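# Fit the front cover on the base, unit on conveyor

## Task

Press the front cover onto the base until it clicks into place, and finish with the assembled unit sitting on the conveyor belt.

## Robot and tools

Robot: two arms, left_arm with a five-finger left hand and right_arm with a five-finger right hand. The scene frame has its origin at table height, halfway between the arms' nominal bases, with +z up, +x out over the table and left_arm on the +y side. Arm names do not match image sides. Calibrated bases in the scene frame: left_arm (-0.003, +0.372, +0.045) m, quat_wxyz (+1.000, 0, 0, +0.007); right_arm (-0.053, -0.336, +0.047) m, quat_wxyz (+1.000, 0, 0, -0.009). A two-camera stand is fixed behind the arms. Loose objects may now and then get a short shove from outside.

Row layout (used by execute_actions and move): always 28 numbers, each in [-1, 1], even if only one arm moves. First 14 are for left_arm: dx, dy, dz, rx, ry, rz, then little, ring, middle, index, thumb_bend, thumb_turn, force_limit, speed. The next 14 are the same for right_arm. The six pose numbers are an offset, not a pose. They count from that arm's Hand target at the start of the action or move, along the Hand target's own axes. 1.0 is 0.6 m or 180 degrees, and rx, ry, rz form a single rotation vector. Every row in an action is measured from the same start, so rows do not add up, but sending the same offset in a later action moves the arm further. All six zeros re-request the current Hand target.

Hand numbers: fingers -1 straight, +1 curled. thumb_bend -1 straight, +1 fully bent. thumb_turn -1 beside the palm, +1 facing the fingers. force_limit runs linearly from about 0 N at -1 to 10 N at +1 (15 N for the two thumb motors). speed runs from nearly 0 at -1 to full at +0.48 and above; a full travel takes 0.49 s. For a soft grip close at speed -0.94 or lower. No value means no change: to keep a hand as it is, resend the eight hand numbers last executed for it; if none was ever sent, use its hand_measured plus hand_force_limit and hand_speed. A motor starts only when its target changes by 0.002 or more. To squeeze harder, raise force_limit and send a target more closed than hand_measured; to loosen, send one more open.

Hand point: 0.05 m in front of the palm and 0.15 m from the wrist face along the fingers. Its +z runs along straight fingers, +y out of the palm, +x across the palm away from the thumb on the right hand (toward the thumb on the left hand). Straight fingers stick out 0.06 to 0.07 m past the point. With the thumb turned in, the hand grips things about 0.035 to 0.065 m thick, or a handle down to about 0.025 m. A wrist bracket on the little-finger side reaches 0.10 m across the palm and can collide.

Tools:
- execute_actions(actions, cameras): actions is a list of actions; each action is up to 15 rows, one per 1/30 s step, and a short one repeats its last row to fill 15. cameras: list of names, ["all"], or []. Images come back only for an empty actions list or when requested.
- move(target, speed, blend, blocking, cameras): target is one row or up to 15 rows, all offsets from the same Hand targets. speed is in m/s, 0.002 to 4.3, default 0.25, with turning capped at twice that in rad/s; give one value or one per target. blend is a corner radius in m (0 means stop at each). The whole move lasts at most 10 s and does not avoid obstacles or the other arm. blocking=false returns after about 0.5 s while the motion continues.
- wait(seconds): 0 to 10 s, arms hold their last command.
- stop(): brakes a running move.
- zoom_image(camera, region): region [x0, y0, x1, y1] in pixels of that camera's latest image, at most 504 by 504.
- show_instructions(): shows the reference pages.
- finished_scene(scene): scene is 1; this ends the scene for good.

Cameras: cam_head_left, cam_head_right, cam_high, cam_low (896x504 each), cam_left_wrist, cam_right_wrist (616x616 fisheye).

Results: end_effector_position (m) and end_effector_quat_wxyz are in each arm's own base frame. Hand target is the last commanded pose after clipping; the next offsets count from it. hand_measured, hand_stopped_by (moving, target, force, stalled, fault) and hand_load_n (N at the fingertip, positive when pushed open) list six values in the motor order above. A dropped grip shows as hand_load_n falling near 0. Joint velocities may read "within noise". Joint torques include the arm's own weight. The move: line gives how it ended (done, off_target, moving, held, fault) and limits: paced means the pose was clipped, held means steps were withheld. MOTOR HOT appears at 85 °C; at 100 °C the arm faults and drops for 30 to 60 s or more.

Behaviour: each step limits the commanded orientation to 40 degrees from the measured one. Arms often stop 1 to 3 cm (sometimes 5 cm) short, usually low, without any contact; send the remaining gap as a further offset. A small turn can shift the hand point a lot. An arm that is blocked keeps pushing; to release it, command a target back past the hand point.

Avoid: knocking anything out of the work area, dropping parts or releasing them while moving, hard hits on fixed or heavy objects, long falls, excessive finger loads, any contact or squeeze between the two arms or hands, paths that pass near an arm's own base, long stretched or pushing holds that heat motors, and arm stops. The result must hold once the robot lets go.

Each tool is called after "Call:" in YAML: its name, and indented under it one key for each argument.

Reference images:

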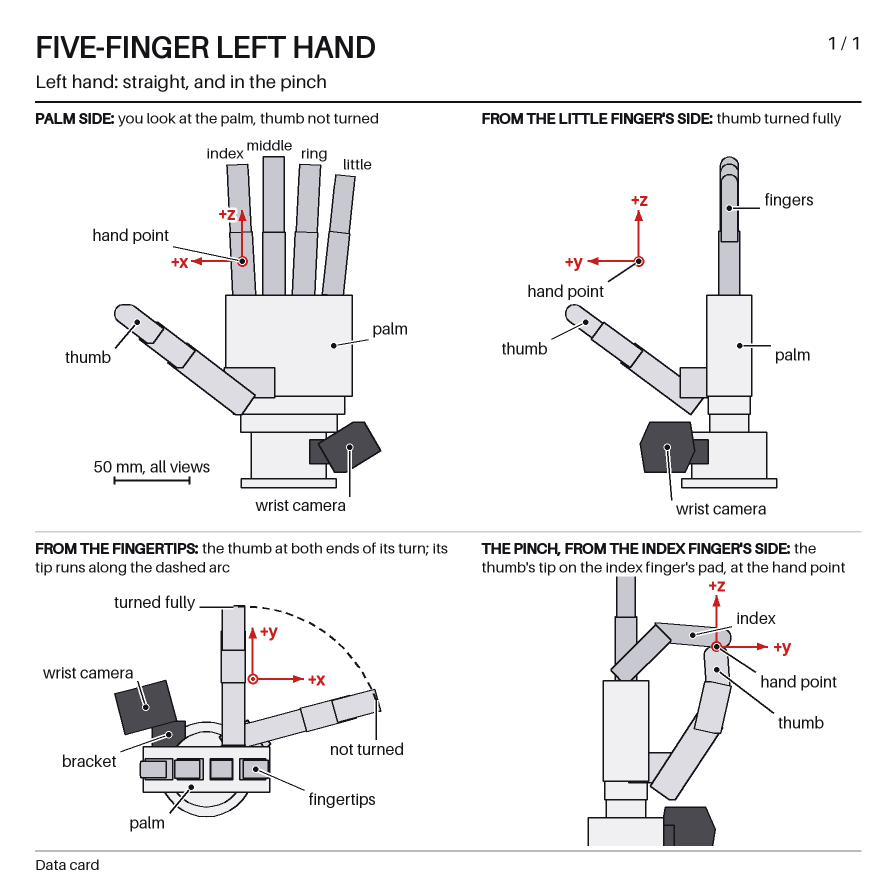

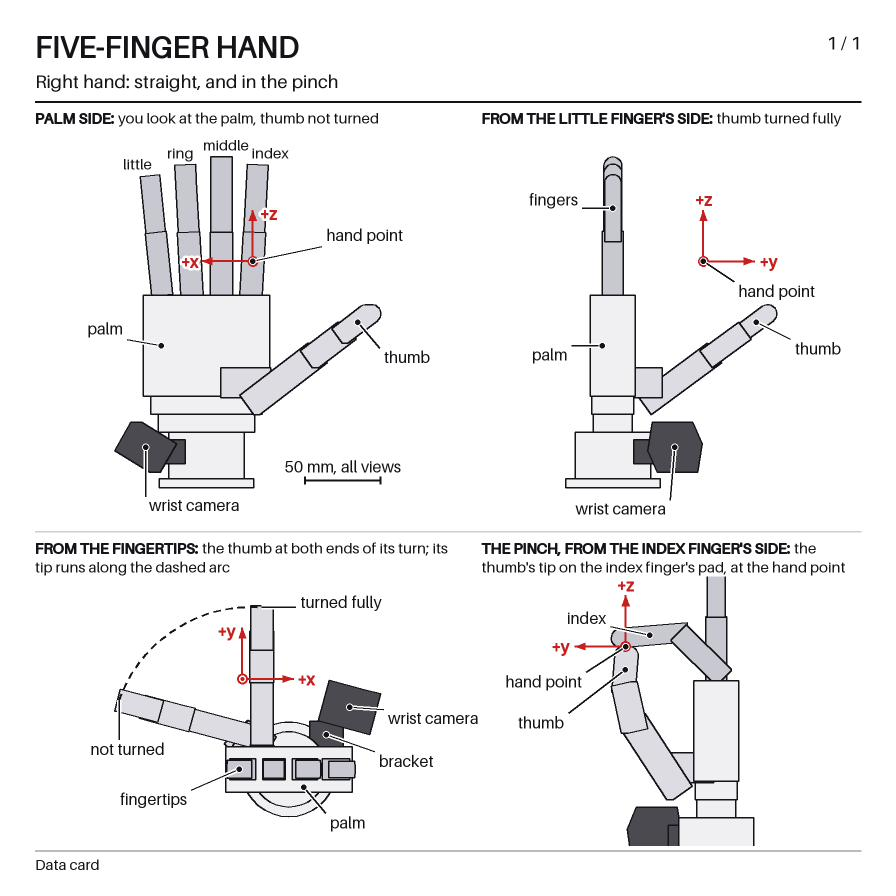

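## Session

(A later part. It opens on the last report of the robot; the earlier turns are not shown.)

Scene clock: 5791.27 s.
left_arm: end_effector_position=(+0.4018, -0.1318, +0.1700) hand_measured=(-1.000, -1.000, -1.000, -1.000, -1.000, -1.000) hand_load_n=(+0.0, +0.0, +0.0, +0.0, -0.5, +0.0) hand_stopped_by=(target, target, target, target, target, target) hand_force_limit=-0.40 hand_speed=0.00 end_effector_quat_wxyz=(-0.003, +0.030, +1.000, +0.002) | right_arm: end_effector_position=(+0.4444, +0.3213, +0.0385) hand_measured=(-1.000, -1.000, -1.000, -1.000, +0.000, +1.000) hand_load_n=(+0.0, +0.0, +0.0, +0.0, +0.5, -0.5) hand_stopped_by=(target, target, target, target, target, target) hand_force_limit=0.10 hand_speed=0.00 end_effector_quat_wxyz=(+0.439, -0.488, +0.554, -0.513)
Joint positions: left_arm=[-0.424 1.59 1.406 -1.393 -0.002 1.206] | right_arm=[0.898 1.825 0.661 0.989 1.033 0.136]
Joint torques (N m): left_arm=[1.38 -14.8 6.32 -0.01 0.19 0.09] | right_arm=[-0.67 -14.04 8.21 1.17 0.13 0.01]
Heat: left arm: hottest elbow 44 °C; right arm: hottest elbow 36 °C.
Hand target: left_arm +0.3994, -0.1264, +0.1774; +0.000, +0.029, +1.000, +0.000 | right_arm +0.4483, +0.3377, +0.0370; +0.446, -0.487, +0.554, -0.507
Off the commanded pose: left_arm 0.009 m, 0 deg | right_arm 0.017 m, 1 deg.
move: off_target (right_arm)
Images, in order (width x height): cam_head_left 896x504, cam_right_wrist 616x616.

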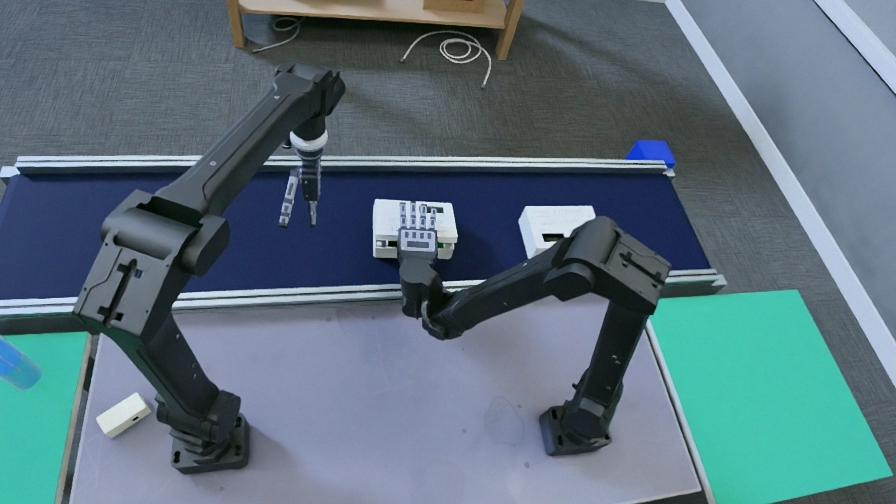

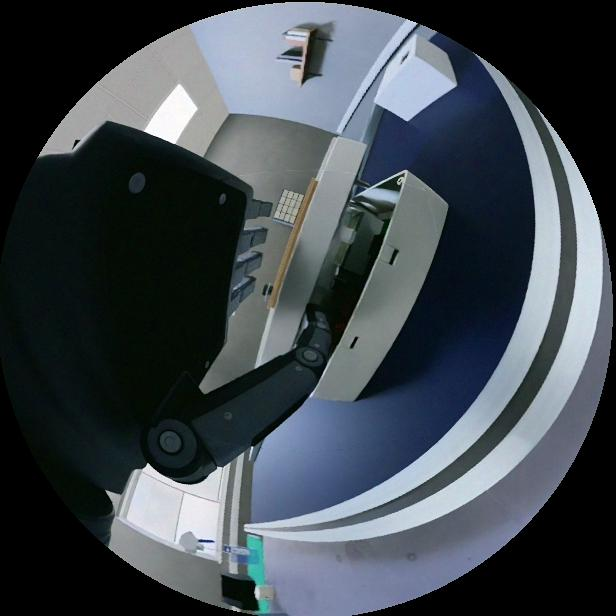

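Call:
move:
  target: [0,0,0,0,0,0,-1,-1,-1,-1,-1,-1,-0.4,0,0,0.0158,0.0014,0,0,0,-1,-1,-1,-1,0,1,0.1,0]
  speed: 0.02
  cameras: ["cam_right_wrist","cam_head_left"]

Call:
zoom_image:
  camera: "cam_right_wrist"
  region: [330, 215, 400, 285]

Call:
zoom_image:
  camera: "cam_head_left"
  region: [360, 190, 470, 270]

Scene clock: 5950.40 s.
left_arm: end_effector_position=(+0.4018, -0.1318, +0.1700) hand_measured=(-1.000, -1.000, -1.000, -1.000, -1.000, -1.000) hand_load_n=(+0.0, +0.0, +0.0, +0.0, +0.0, +0.0) hand_stopped_by=(target, target, target, target, target, target) hand_force_limit=-0.40 hand_speed=0.00 end_effector_quat_wxyz=(-0.003, +0.030, +1.000, +0.002) | right_arm: end_effector_position=(+0.4432, +0.3214, +0.0250) hand_measured=(-1.000, -1.000, -1.000, -1.000, +0.000, +1.000) hand_load_n=(+0.0, +0.0, +0.0, +0.0, +0.5, +0.0) hand_stopped_by=(target, target, target, target, target, target) hand_force_limit=0.10 hand_speed=0.00 end_effector_quat_wxyz=(+0.430, -0.496, +0.552, -0.514)
Joint positions: left_arm=[-0.424 1.59 1.406 -1.393 -0.002 1.206] | right_arm=[0.9 1.855 0.666 0.989 1.033 0.136]
Joint torques (N m): left_arm=[1.55 -14.56 6.39 0.14 0.18 0.09] | right_arm=[-0.79 -14.51 7.68 2.24 0.12 0.01]
Heat: left arm: hottest elbow 43 °C; right arm: hottest elbow 38 °C.
Hand target: left_arm +0.3994, -0.1264, +0.1774; +0.000, +0.029, +1.000, +0.000 | right_arm +0.4483, +0.3378, +0.0275; +0.446, -0.487, +0.554, -0.507
Off the commanded pose: left_arm 0.009 m, 0 deg | right_arm 0.017 m, 2 deg.
move: off_target (right_arm)
Images, in order (width x height): cam_head_left 896x504, cam_right_wrist 616x616.

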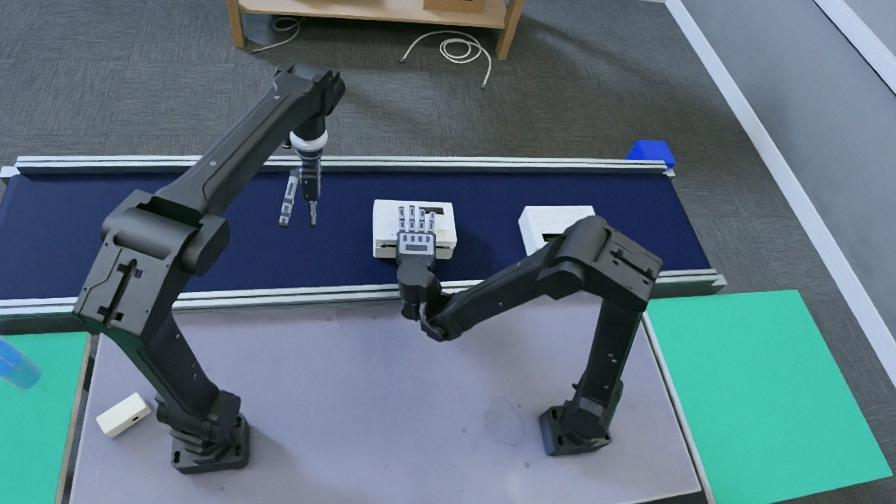

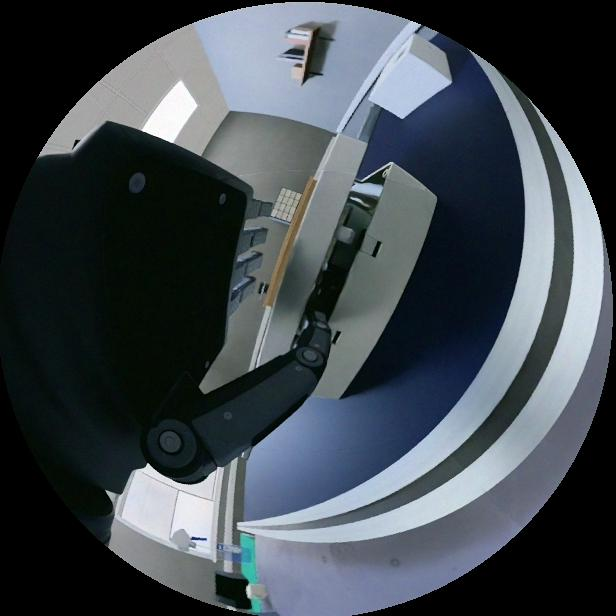

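Scaled by 7.200 from the camera's 616x616 image, which has a finer 880x880 frame.

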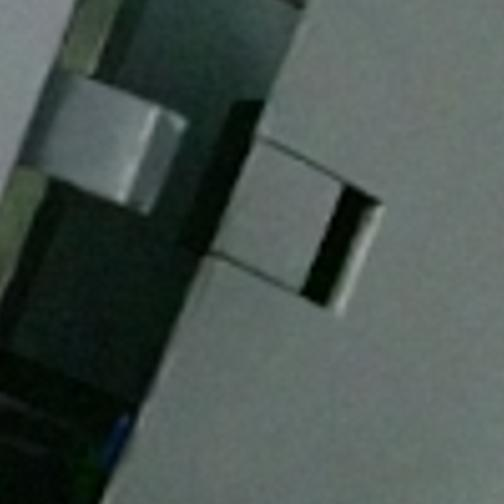

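Scaled by 4.582 from the camera's 896x504 image, which has a finer 1280x720 frame.

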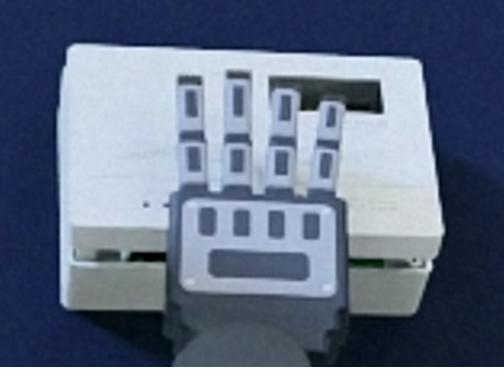

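Call:
move:
  target: [0.2160,-0.2857,0.1290,0.3305,-0.2211,-0.3283,0.8,0.8,-1,-1,0.8,1,-0.4,0,0,0,0,0,0,0,-1,-1,-1,-1,0,1,0.1,0]
  speed: 0.15
  cameras: ["cam_head_left","cam_head_right"]

Scene clock: 5983.60 s.
left_arm: end_effector_position=(+0.2606, -0.2859, +0.0981) hand_measured=(+0.800, +0.800, -1.000, -1.000, +0.800, +1.000) hand_load_n=(+0.0, +0.0, +0.0, +0.0, +0.0, +0.0) hand_stopped_by=(target, target, target, target, target, target) hand_force_limit=-0.40 hand_speed=0.00 end_effector_quat_wxyz=(+0.299, -0.440, +0.707, -0.466) | right_arm: end_effector_position=(+0.4432, +0.3214, +0.0250) hand_measured=(-1.000, -1.000, -1.000, -1.000, +0.000, +1.000) hand_load_n=(+0.0, +0.0, +0.0, +0.0, +0.5, +0.0) hand_stopped_by=(target, target, target, target, target, target) hand_force_limit=0.10 hand_speed=0.00 end_effector_quat_wxyz=(+0.430, -0.496, +0.552, -0.514)
Joint positions: left_arm=[-0.964 0.93 0.338 0.141 -0.477 -0.204] | right_arm=[0.9 1.855 0.666 0.989 1.033 0.136]
Joint torques (N m): left_arm=[-0.09 -2.84 6.5 2.82 -0.11 -0.09] | right_arm=[-0.56 -14.27 7.64 2.25 0.13 0.02]
Heat: left arm: hottest elbow 43 °C; right arm: hottest elbow 37 °C.
Hand target: left_arm +0.2601, -0.2900, +0.0998; +0.297, -0.441, +0.703, -0.473 | right_arm +0.4483, +0.3378, +0.0275; +0.446, -0.487, +0.554, -0.507
Off the commanded pose: left_arm 0.004 m, 1 deg | right_arm 0.017 m, 2 deg.
move: off_target (right_arm)
Images, in order (width x height): cam_head_left 896x504, cam_head_right 896x504.

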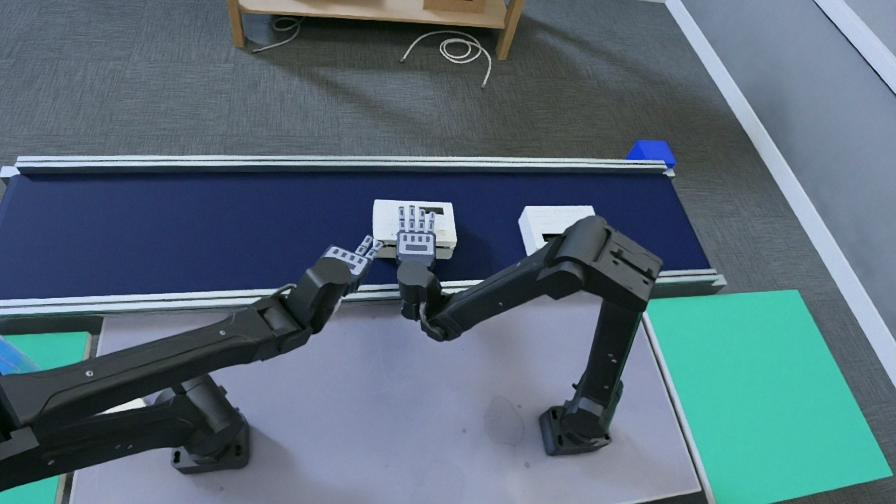

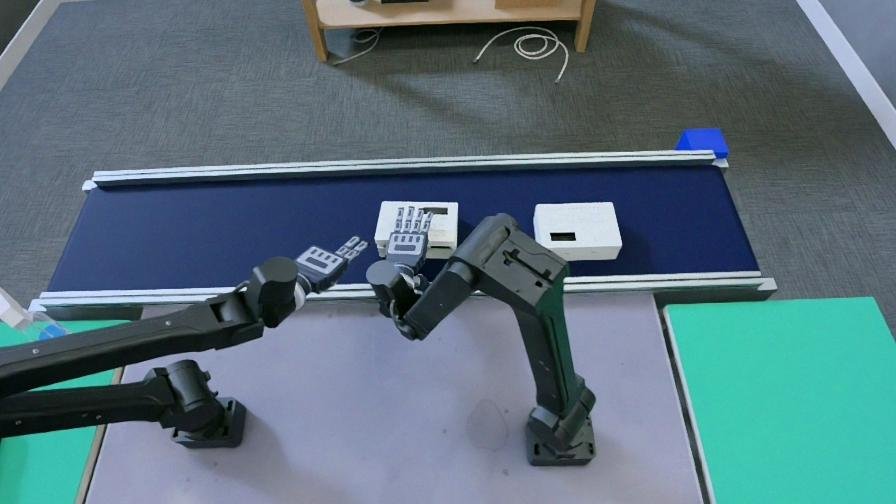

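Call:
move:
  target: [0.0222,0.1335,0.0957,0,0,0,0.8,0.8,-1,-1,0.8,1,-0.4,0,0,0,0,0,0,0,-1,-1,-1,-1,0,1,0.1,0]
  speed: 0.1
  cameras: ["cam_head_left","cam_left_wrist"]

Call:
zoom_image:
  camera: "cam_head_left"
  region: [330, 200, 470, 300]

Scene clock: 5999.60 s.
left_arm: end_effector_position=(+0.2760, -0.3082, -0.0015) hand_measured=(+0.800, +0.800, -1.000, -1.000, +0.800, +1.000) hand_load_n=(+0.0, +0.0, +0.0, +0.0, +0.0, +0.5) hand_stopped_by=(target, target, target, target, target, target) hand_force_limit=-0.40 hand_speed=0.00 end_effector_quat_wxyz=(+0.299, -0.441, +0.709, -0.462) | right_arm: end_effector_position=(+0.4432, +0.3214, +0.0250) hand_measured=(-1.000, -1.000, -1.000, -1.000, +0.000, +1.000) hand_load_n=(+0.0, +0.0, +0.0, +0.0, +1.0, +0.0) hand_stopped_by=(target, target, target, target, target, target) hand_force_limit=0.10 hand_speed=0.00 end_effector_quat_wxyz=(+0.430, -0.496, +0.552, -0.514)
Joint positions: left_arm=[-0.964 1.451 0.288 0.703 -0.477 -0.206] | right_arm=[0.9 1.855 0.666 0.989 1.033 0.136]
Joint torques (N m): left_arm=[-0.21 -7.41 3.54 2.8 -0.15 -0.08] | right_arm=[-0.67 -14.33 7.62 2.24 0.12 0.03]
Heat: left arm: hottest elbow 43 °C; right arm: hottest elbow 37 °C.
Hand target: left_arm +0.2751, -0.3120, +0.0039; +0.297, -0.441, +0.703, -0.473 | right_arm +0.4483, +0.3378, +0.0275; +0.446, -0.487, +0.554, -0.507
Off the commanded pose: left_arm 0.007 m, 2 deg | right_arm 0.017 m, 2 deg.
move: off_target (right_arm)
Images, in order (width x height): cam_head_left 896x504, cam_left_wrist 616x616.

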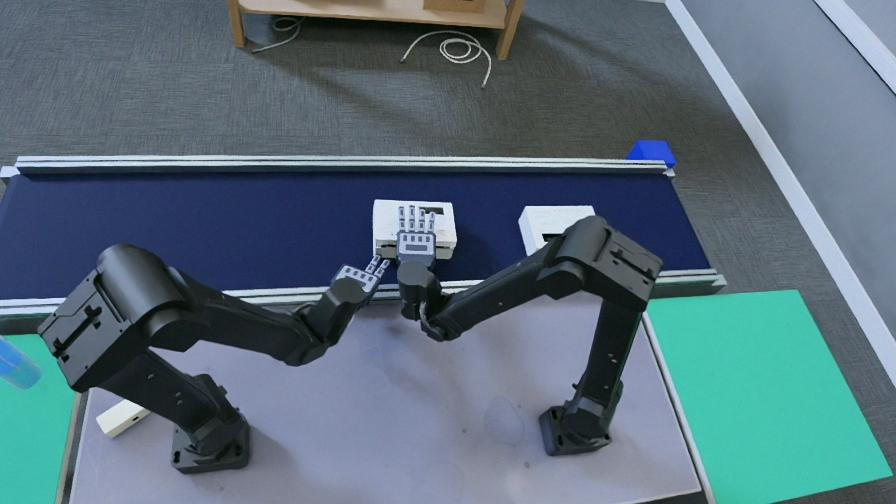

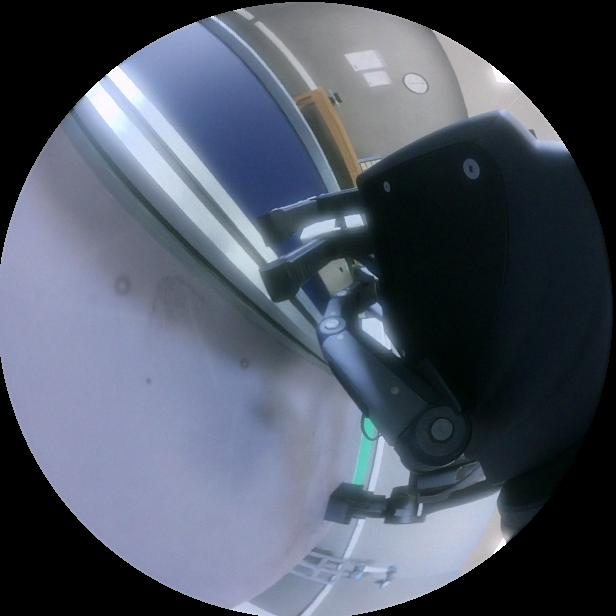

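Scaled by 3.600 from the camera's 896x504 image, which has a finer 1280x720 frame.

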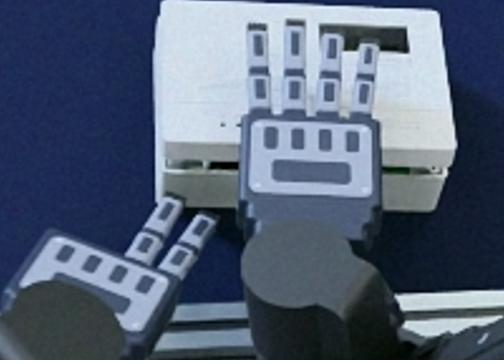

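Call:
move:
  target: [-0.0218,-0.0349,0.0344,0,0,0,0.8,0.8,-1,-1,0.8,1,-0.4,0,0,0,0,0,0,0,-1,-1,-1,-1,0,1,0.1,0]
  speed: 0.04
  cameras: ["cam_head_left","cam_left_wrist"]

Call:
zoom_image:
  camera: "cam_head_left"
  region: [360, 190, 470, 290]

Call:
zoom_image:
  camera: "cam_left_wrist"
  region: [250, 150, 410, 320]

Scene clock: 6021.90 s.
left_arm: end_effector_position=(+0.2896, -0.2988, -0.0019) hand_measured=(+0.800, +0.800, -1.000, -1.000, +0.800, +1.000) hand_load_n=(+0.0, +0.0, +0.0, +0.0, +0.0, +0.0) hand_stopped_by=(target, target, target, target, target, target) hand_force_limit=-0.40 hand_speed=0.00 end_effector_quat_wxyz=(+0.292, -0.443, +0.714, -0.457) | right_arm: end_effector_position=(+0.4432, +0.3214, +0.0250) hand_measured=(-1.000, -1.000, -1.000, -1.000, +0.000, +1.000) hand_load_n=(-0.5, -0.5, +0.0, +0.0, +0.5, +0.0) hand_stopped_by=(target, target, target, target, target, target) hand_force_limit=0.10 hand_speed=0.00 end_effector_quat_wxyz=(+0.430, -0.496, +0.552, -0.514)
Joint positions: left_arm=[-0.892 1.443 0.296 0.684 -0.402 -0.18] | right_arm=[0.9 1.855 0.666 0.989 1.033 0.136]
Joint torques (N m): left_arm=[1.26 -8.06 6.64 1.73 0.08 0.1] | right_arm=[-0.73 -14.39 7.66 2.22 0.13 0.02]
Heat: left arm: hottest elbow 41 °C; right arm: hottest elbow 37 °C.
Hand target: left_arm +0.3052, -0.3119, +0.0156; +0.297, -0.441, +0.702, -0.473 | right_arm +0.4483, +0.3378, +0.0275; +0.446, -0.487, +0.554, -0.507
Off the commanded pose: left_arm 0.027 m, 2 deg | right_arm 0.017 m, 2 deg.
move: off_target (left_arm, right_arm)
Images, in order (width x height): cam_head_left 896x504, cam_left_wrist 616x616.

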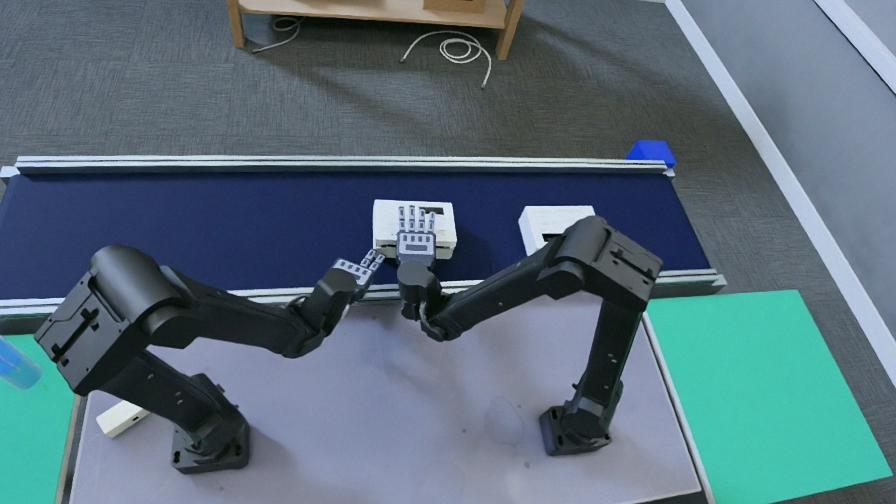

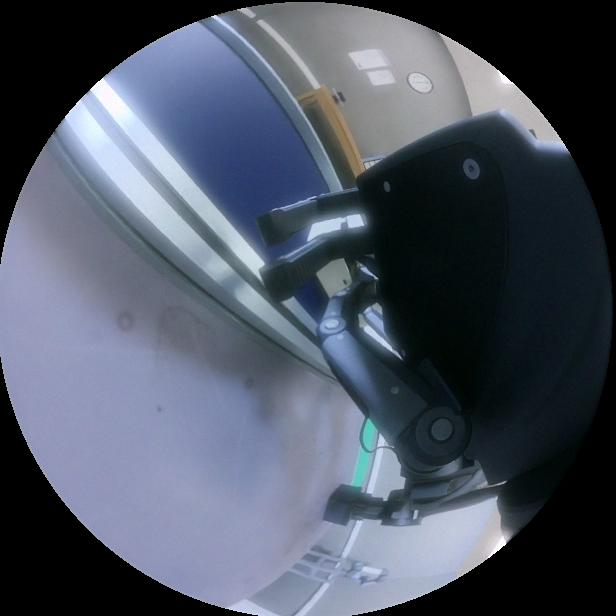

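Scaled by 4.582 from the camera's 896x504 image, which has a finer 1280x720 frame.

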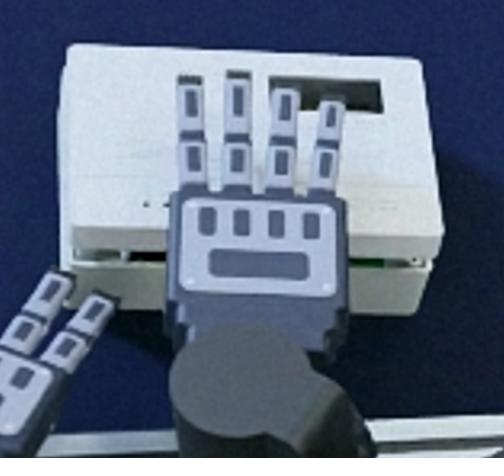

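Scaled by 2.965 from the camera's 616x616 image, which has a finer 880x880 frame.

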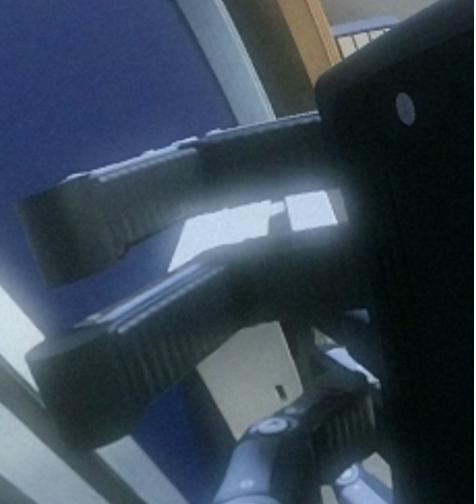

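Call:
move:
  target: [0.0047,-0.0233,0.013,0,0,0,0.8,0.8,-1,-1,0.8,1,-0.4,0,0,0,0,0,0,0,-1,-1,-1,-1,0,1,0.1,0]
  speed: 0.04
  cameras: ["cam_head_left"]

Call:
zoom_image:
  camera: "cam_head_left"
  region: [360, 190, 470, 290]

Scene clock: 6030.27 s.
left_arm: end_effector_position=(+0.2990, -0.3074, +0.0073) hand_measured=(+0.800, +0.800, -1.000, -1.000, +0.800, +1.000) hand_load_n=(+0.0, +0.0, +0.0, +0.0, +0.0, +0.5) hand_stopped_by=(target, target, target, target, target, target) hand_force_limit=-0.40 hand_speed=0.00 end_effector_quat_wxyz=(+0.291, -0.442, +0.714, -0.457) | right_arm: end_effector_position=(+0.4432, +0.3214, +0.0250) hand_measured=(-1.000, -1.000, -1.000, -1.000, +0.000, +1.000) hand_load_n=(+0.0, +0.0, -0.5, +0.0, +0.5, +0.0) hand_stopped_by=(target, target, target, target, target, target) hand_force_limit=0.10 hand_speed=0.00 end_effector_quat_wxyz=(+0.430, -0.496, +0.552, -0.514)
Joint positions: left_arm=[-0.884 1.428 0.334 0.632 -0.394 -0.175] | right_arm=[0.9 1.855 0.666 0.989 1.033 0.136]
Joint torques (N m): left_arm=[1.14 -8.59 7.08 1.83 0.09 0.09] | right_arm=[-0.79 -14.21 7.66 2.22 0.13 0.02]
Heat: left arm: hottest elbow 42 °C; right arm: hottest elbow 37 °C.
Hand target: left_arm +0.3153, -0.3200, +0.0259; +0.297, -0.441, +0.702, -0.473 | right_arm +0.4483, +0.3378, +0.0275; +0.446, -0.487, +0.554, -0.507
Off the commanded pose: left_arm 0.027 m, 2 deg | right_arm 0.017 m, 2 deg.
move: off_target (left_arm, right_arm)
Images, in order (width x height): cam_head_left 896x504.

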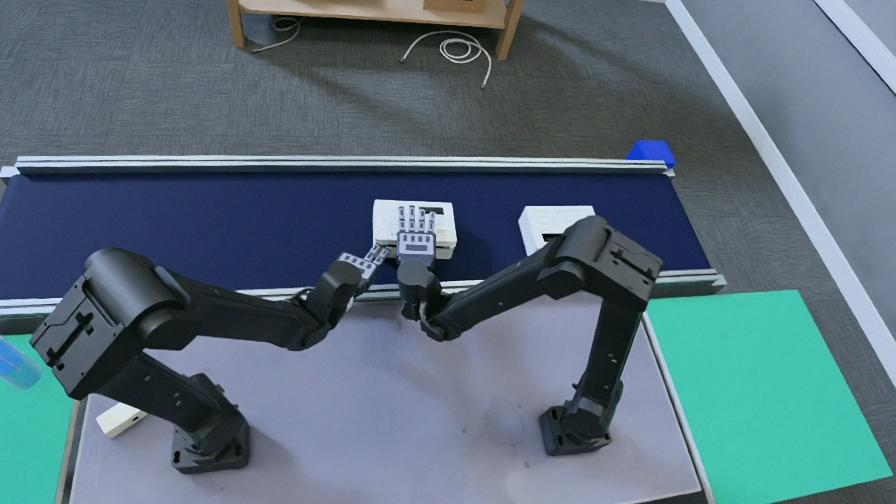

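Scaled by 4.582 from the camera's 896x504 image, which has a finer 1280x720 frame.

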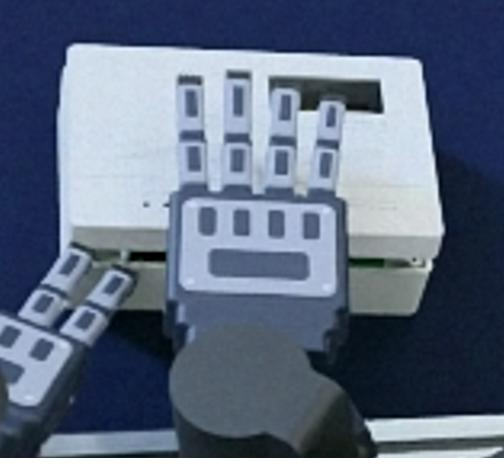

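Call:
move:
  target: [0.0003,-0.0085,0.0207,0,0,0,0.8,0.8,-1,-1,0.8,1,-0.4,0,0,0,0,0,0,0,-1,-1,-1,-1,0,1,0.1,0]
  speed: 0.03
  cameras: ["cam_head_left"]

Call:
zoom_image:
  camera: "cam_head_left"
  region: [360, 190, 470, 290]

Scene clock: 6040.23 s.
left_arm: end_effector_position=(+0.3107, -0.3150, +0.0144) hand_measured=(+0.800, +0.800, -1.000, -1.000, +0.800, +1.000) hand_load_n=(+0.0, +0.0, +0.0, +0.0, +0.0, +0.0) hand_stopped_by=(target, target, target, target, target, target) hand_force_limit=-0.40 hand_speed=0.00 end_effector_quat_wxyz=(+0.291, -0.441, +0.711, -0.464) | right_arm: end_effector_position=(+0.4434, +0.3217, +0.0251) hand_measured=(-1.000, -1.000, -1.000, -1.000, +0.000, +1.000) hand_load_n=(+0.0, +0.0, +0.0, +0.0, +1.0, +0.5) hand_stopped_by=(target, target, target, target, target, target) hand_force_limit=0.10 hand_speed=0.00 end_effector_quat_wxyz=(+0.430, -0.496, +0.552, -0.514)
Joint positions: left_arm=[-0.868 1.437 0.364 0.63 -0.377 -0.168] | right_arm=[0.9 1.855 0.667 0.989 1.033 0.137]
Joint torques (N m): left_arm=[1.32 -6.83 7.28 1.96 0.1 0.09] | right_arm=[-0.67 -14.33 7.61 2.21 0.12 0.01]
Heat: left arm: hottest elbow 42 °C; right arm: hottest elbow 37 °C.
Hand target: left_arm +0.3273, -0.3260, +0.0258; +0.297, -0.441, +0.702, -0.473 | right_arm +0.4483, +0.3378, +0.0277; +0.446, -0.487, +0.554, -0.507
Off the commanded pose: left_arm 0.023 m, 2 deg | right_arm 0.017 m, 2 deg.
move: off_target (left_arm, right_arm)
Images, in order (width x height): cam_head_left 896x504.

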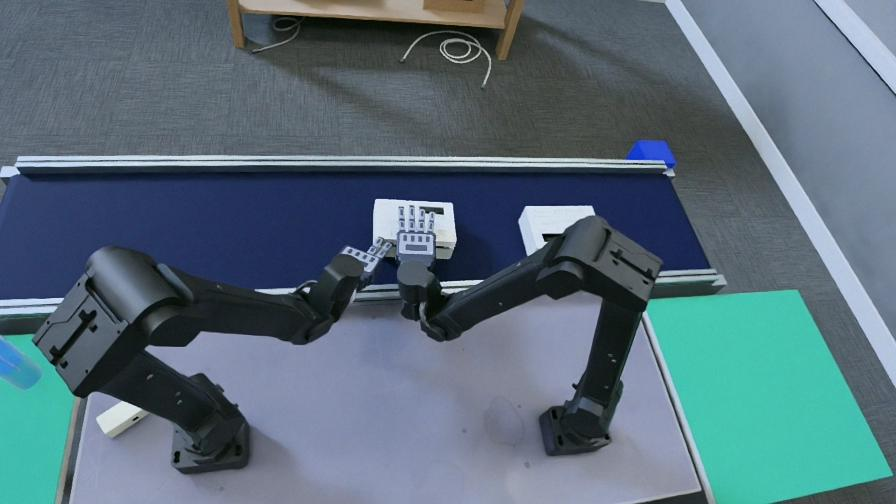

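Scaled by 4.582 from the camera's 896x504 image, which has a finer 1280x720 frame.

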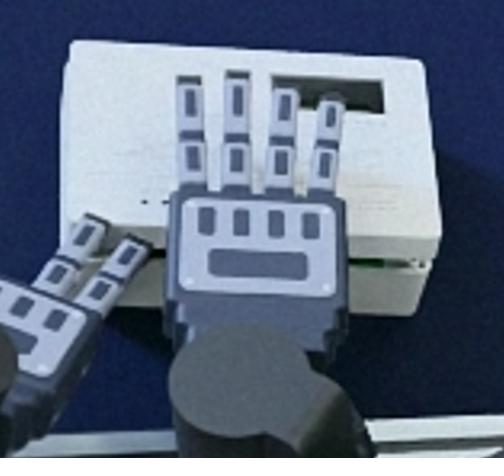

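Call:
zoom_image:
  camera: "cam_head_left"
  region: [365, 190, 405, 270]

Call:
execute_actions:
  actions: []
  cameras: ["cam_low","cam_right_wrist","cam_left_wrist","cam_high"]

Call:
zoom_image:
  camera: "cam_low"
  region: [390, 262, 452, 302]

Call:
zoom_image:
  camera: "cam_high"
  region: [365, 190, 465, 290]

Scaled by 6.300 from the camera's 896x504 image, which has a finer 1280x720 frame.

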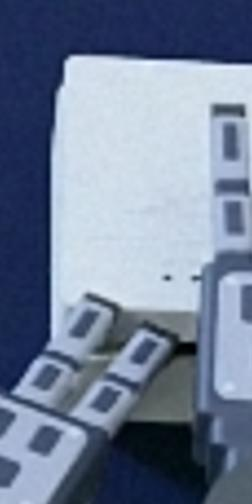

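Scene clock: 6048.40 s.
left_arm: end_effector_position=(+0.3107, -0.3150, +0.0144) hand_measured=(+0.800, +0.800, -1.000, -1.000, +0.800, +1.000) hand_load_n=(+0.0, +0.0, +0.0, +0.0, +0.0, +0.0) hand_stopped_by=(target, target, target, target, target, target) hand_force_limit=-0.40 hand_speed=0.00 end_effector_quat_wxyz=(+0.291, -0.441, +0.711, -0.464) | right_arm: end_effector_position=(+0.4434, +0.3217, +0.0251) hand_measured=(-1.000, -1.000, -1.000, -1.000, +0.000, +1.000) hand_load_n=(+0.0, +0.0, +0.0, +0.0, +1.0, +0.0) hand_stopped_by=(target, target, target, target, target, target) hand_force_limit=0.10 hand_speed=0.00 end_effector_quat_wxyz=(+0.430, -0.496, +0.552, -0.514)
Joint positions: left_arm=[-0.868 1.437 0.364 0.63 -0.377 -0.168] | right_arm=[0.9 1.855 0.667 0.989 1.033 0.137]
Joint velocities: within noise
Joint torques (N m): left_arm=[1.49 -6.65 7.24 1.88 0.07 0.11] | right_arm=[-0.67 -14.45 7.61 2.25 0.13 0.01]
Motor temperatures (°C): left_arm=[27 32 43 27 28 30] | right_arm=[26 34 37 27 26 26]
Heat: left arm: hottest elbow 43 °C; right arm: hottest elbow 37 °C.
Hand target: left_arm +0.3273, -0.3260, +0.0258; +0.297, -0.441, +0.702, -0.473 | right_arm +0.4483, +0.3378, +0.0277; +0.446, -0.487, +0.554, -0.507
Off the commanded pose: left_arm 0.023 m, 2 deg | right_arm 0.017 m, 2 deg.
Images, in order (width x height): cam_high 896x504, cam_low 896x504, cam_left_wrist 616x616, cam_right_wrist 616x616.

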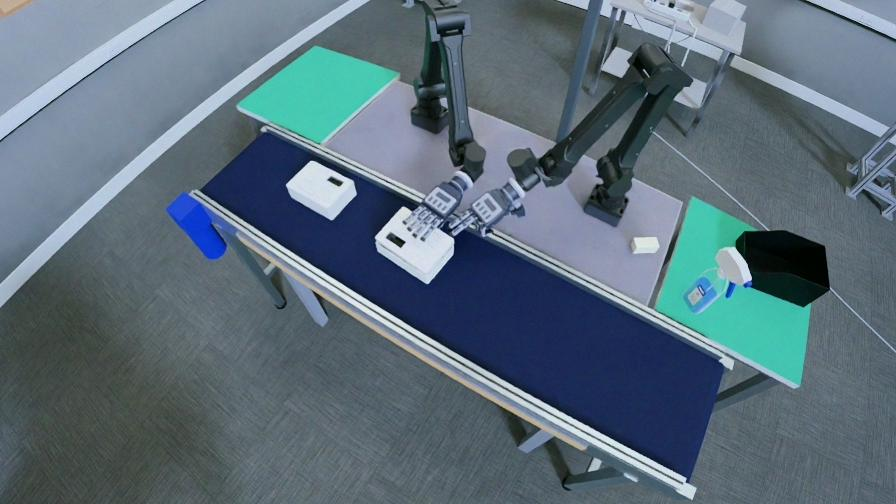

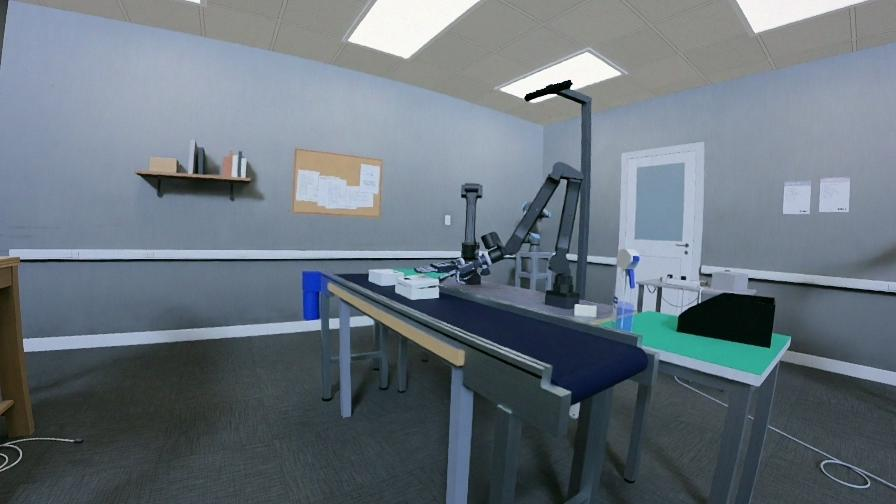

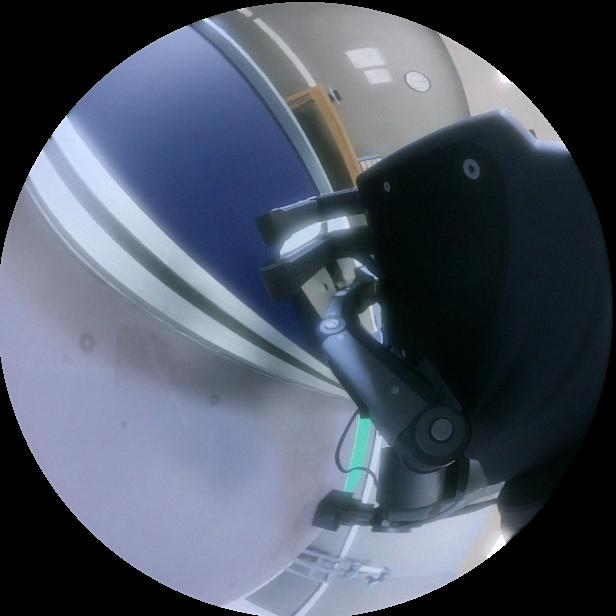

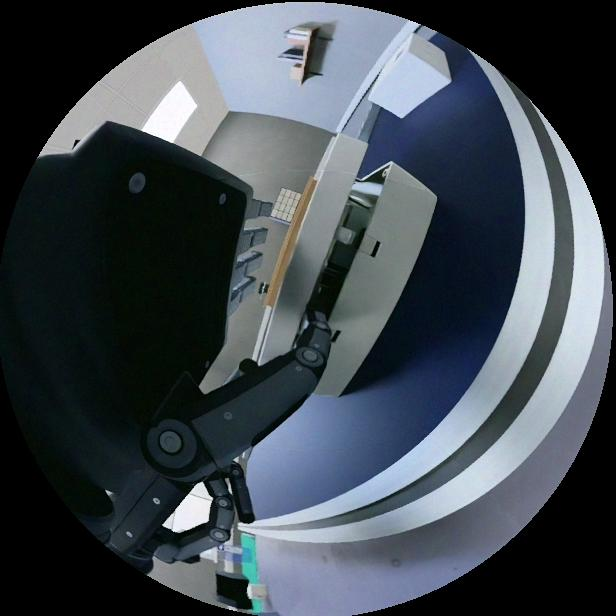

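Scaled by 8.129 from the camera's 896x504 image, which has a finer 1280x720 frame.

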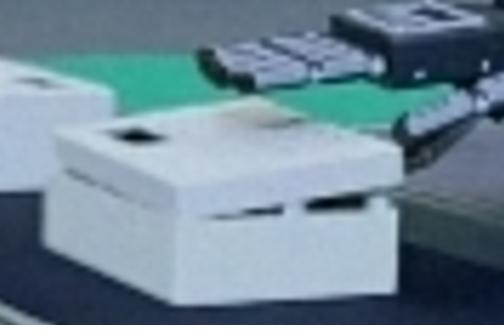

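Scaled by 5.040 from the camera's 896x504 image, which has a finer 1280x720 frame.

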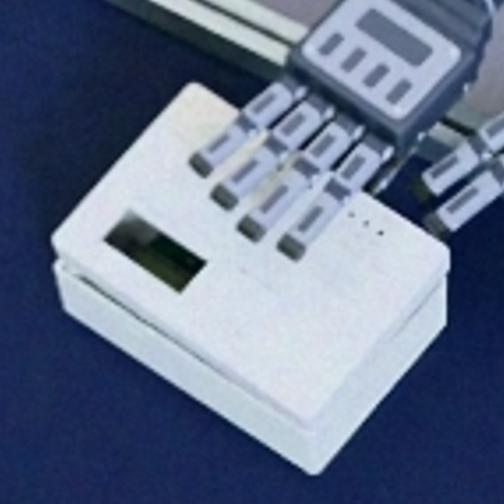

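Call:
zoom_image:
  camera: "cam_right_wrist"
  region: [330, 210, 400, 280]

Call:
zoom_image:
  camera: "cam_low"
  region: [390, 272, 422, 302]

Call:
zoom_image:
  camera: "cam_low"
  region: [412, 272, 444, 302]

Scaled by 7.200 from the camera's 616x616 image, which has a finer 880x880 frame.

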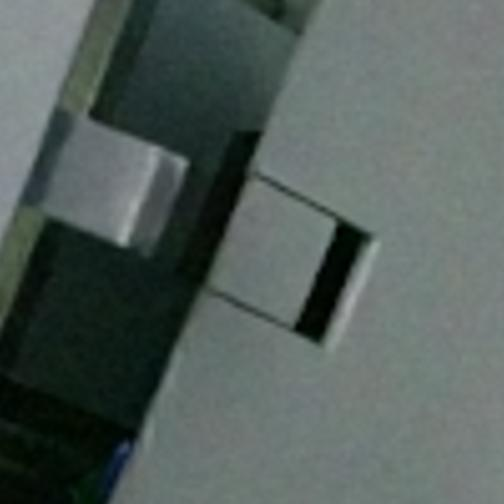

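Scaled by 15.750 from the camera's 896x504 image, which has a finer 1280x720 frame.

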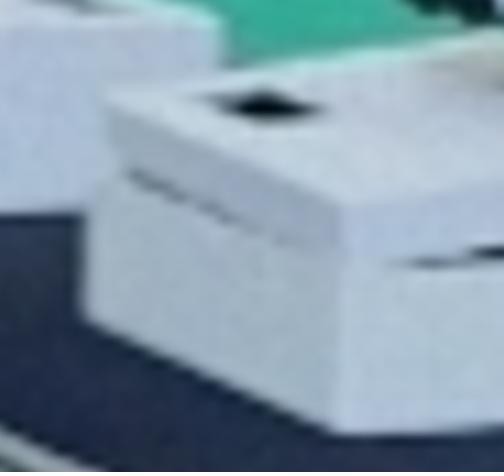

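Scaled by 15.750 from the camera's 896x504 image, which has a finer 1280x720 frame.

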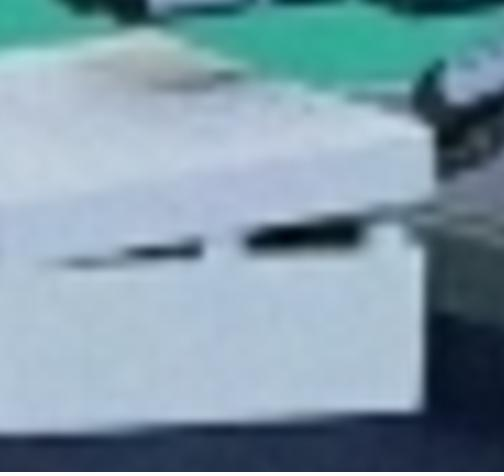

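Call:
move:
  target: [0.0052,0.0312,-0.0153,0,0,0,0.8,0.8,-1,-1,0.8,1,-0.4,0,0,0,0,0,0,0,-1,-1,-1,-1,0,1,0.1,0]
  speed: 0.03
  cameras: ["cam_head_left"]

Call:
zoom_image:
  camera: "cam_head_left"
  region: [360, 190, 470, 290]

Scene clock: 6091.83 s.
left_arm: end_effector_position=(+0.3128, -0.3164, +0.0094) hand_measured=(+0.800, +0.800, -1.000, -1.000, +0.800, +1.000) hand_load_n=(+0.0, +0.0, +0.0, -0.5, +0.0, +0.0) hand_stopped_by=(target, target, target, target, target, target) hand_force_limit=-0.40 hand_speed=0.00 end_effector_quat_wxyz=(+0.299, -0.442, +0.706, -0.465) | right_arm: end_effector_position=(+0.4431, +0.3219, +0.0243) hand_measured=(-1.000, -1.000, -1.000, -1.000, +0.000, +1.000) hand_load_n=(+0.0, +0.0, +0.0, +0.0, +1.0, +0.0) hand_stopped_by=(target, target, target, target, target, target) hand_force_limit=0.10 hand_speed=0.00 end_effector_quat_wxyz=(+0.430, -0.497, +0.552, -0.514)
Joint positions: left_arm=[-0.877 1.472 0.364 0.672 -0.401 -0.168] | right_arm=[0.901 1.857 0.667 0.989 1.033 0.137]
Joint torques (N m): left_arm=[-0.44 -7.06 4.34 2.92 -0.11 -0.05] | right_arm=[-0.62 -14.62 7.58 2.24 0.13 0.02]
Heat: left arm: hottest elbow 45 °C; right arm: hottest elbow 37 °C.
Hand target: left_arm +0.3119, -0.3221, +0.0119; +0.297, -0.441, +0.703, -0.473 | right_arm +0.4483, +0.3378, +0.0275; +0.446, -0.487, +0.554, -0.507
Off the commanded pose: left_arm 0.006 m, 1 deg | right_arm 0.017 m, 2 deg.
move: off_target (right_arm)
Images, in order (width x height): cam_head_left 896x504.

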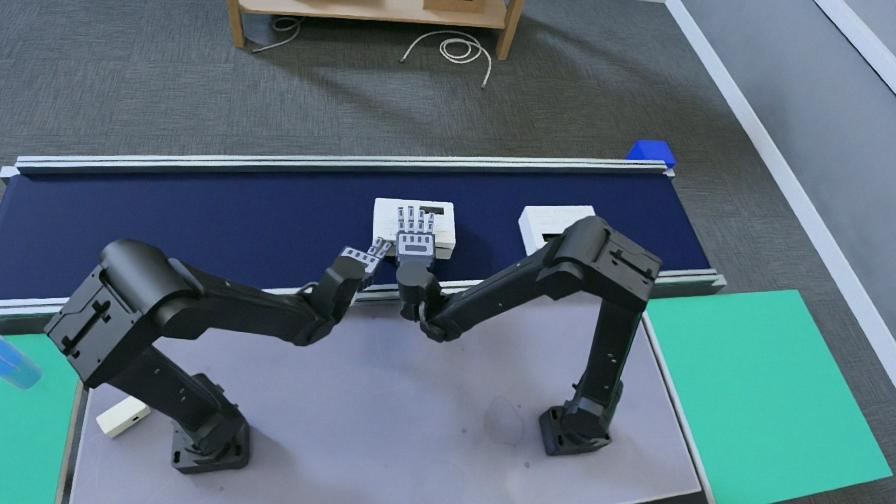

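Scaled by 4.582 from the camera's 896x504 image, which has a finer 1280x720 frame.

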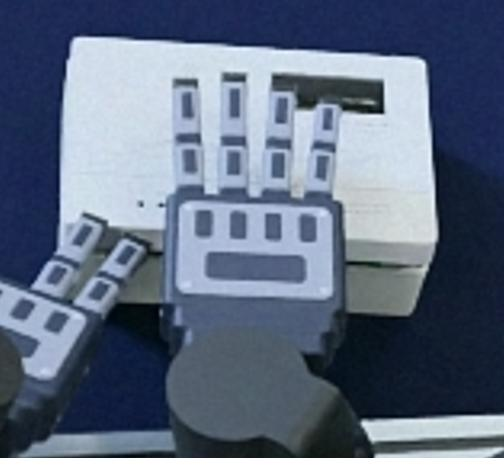

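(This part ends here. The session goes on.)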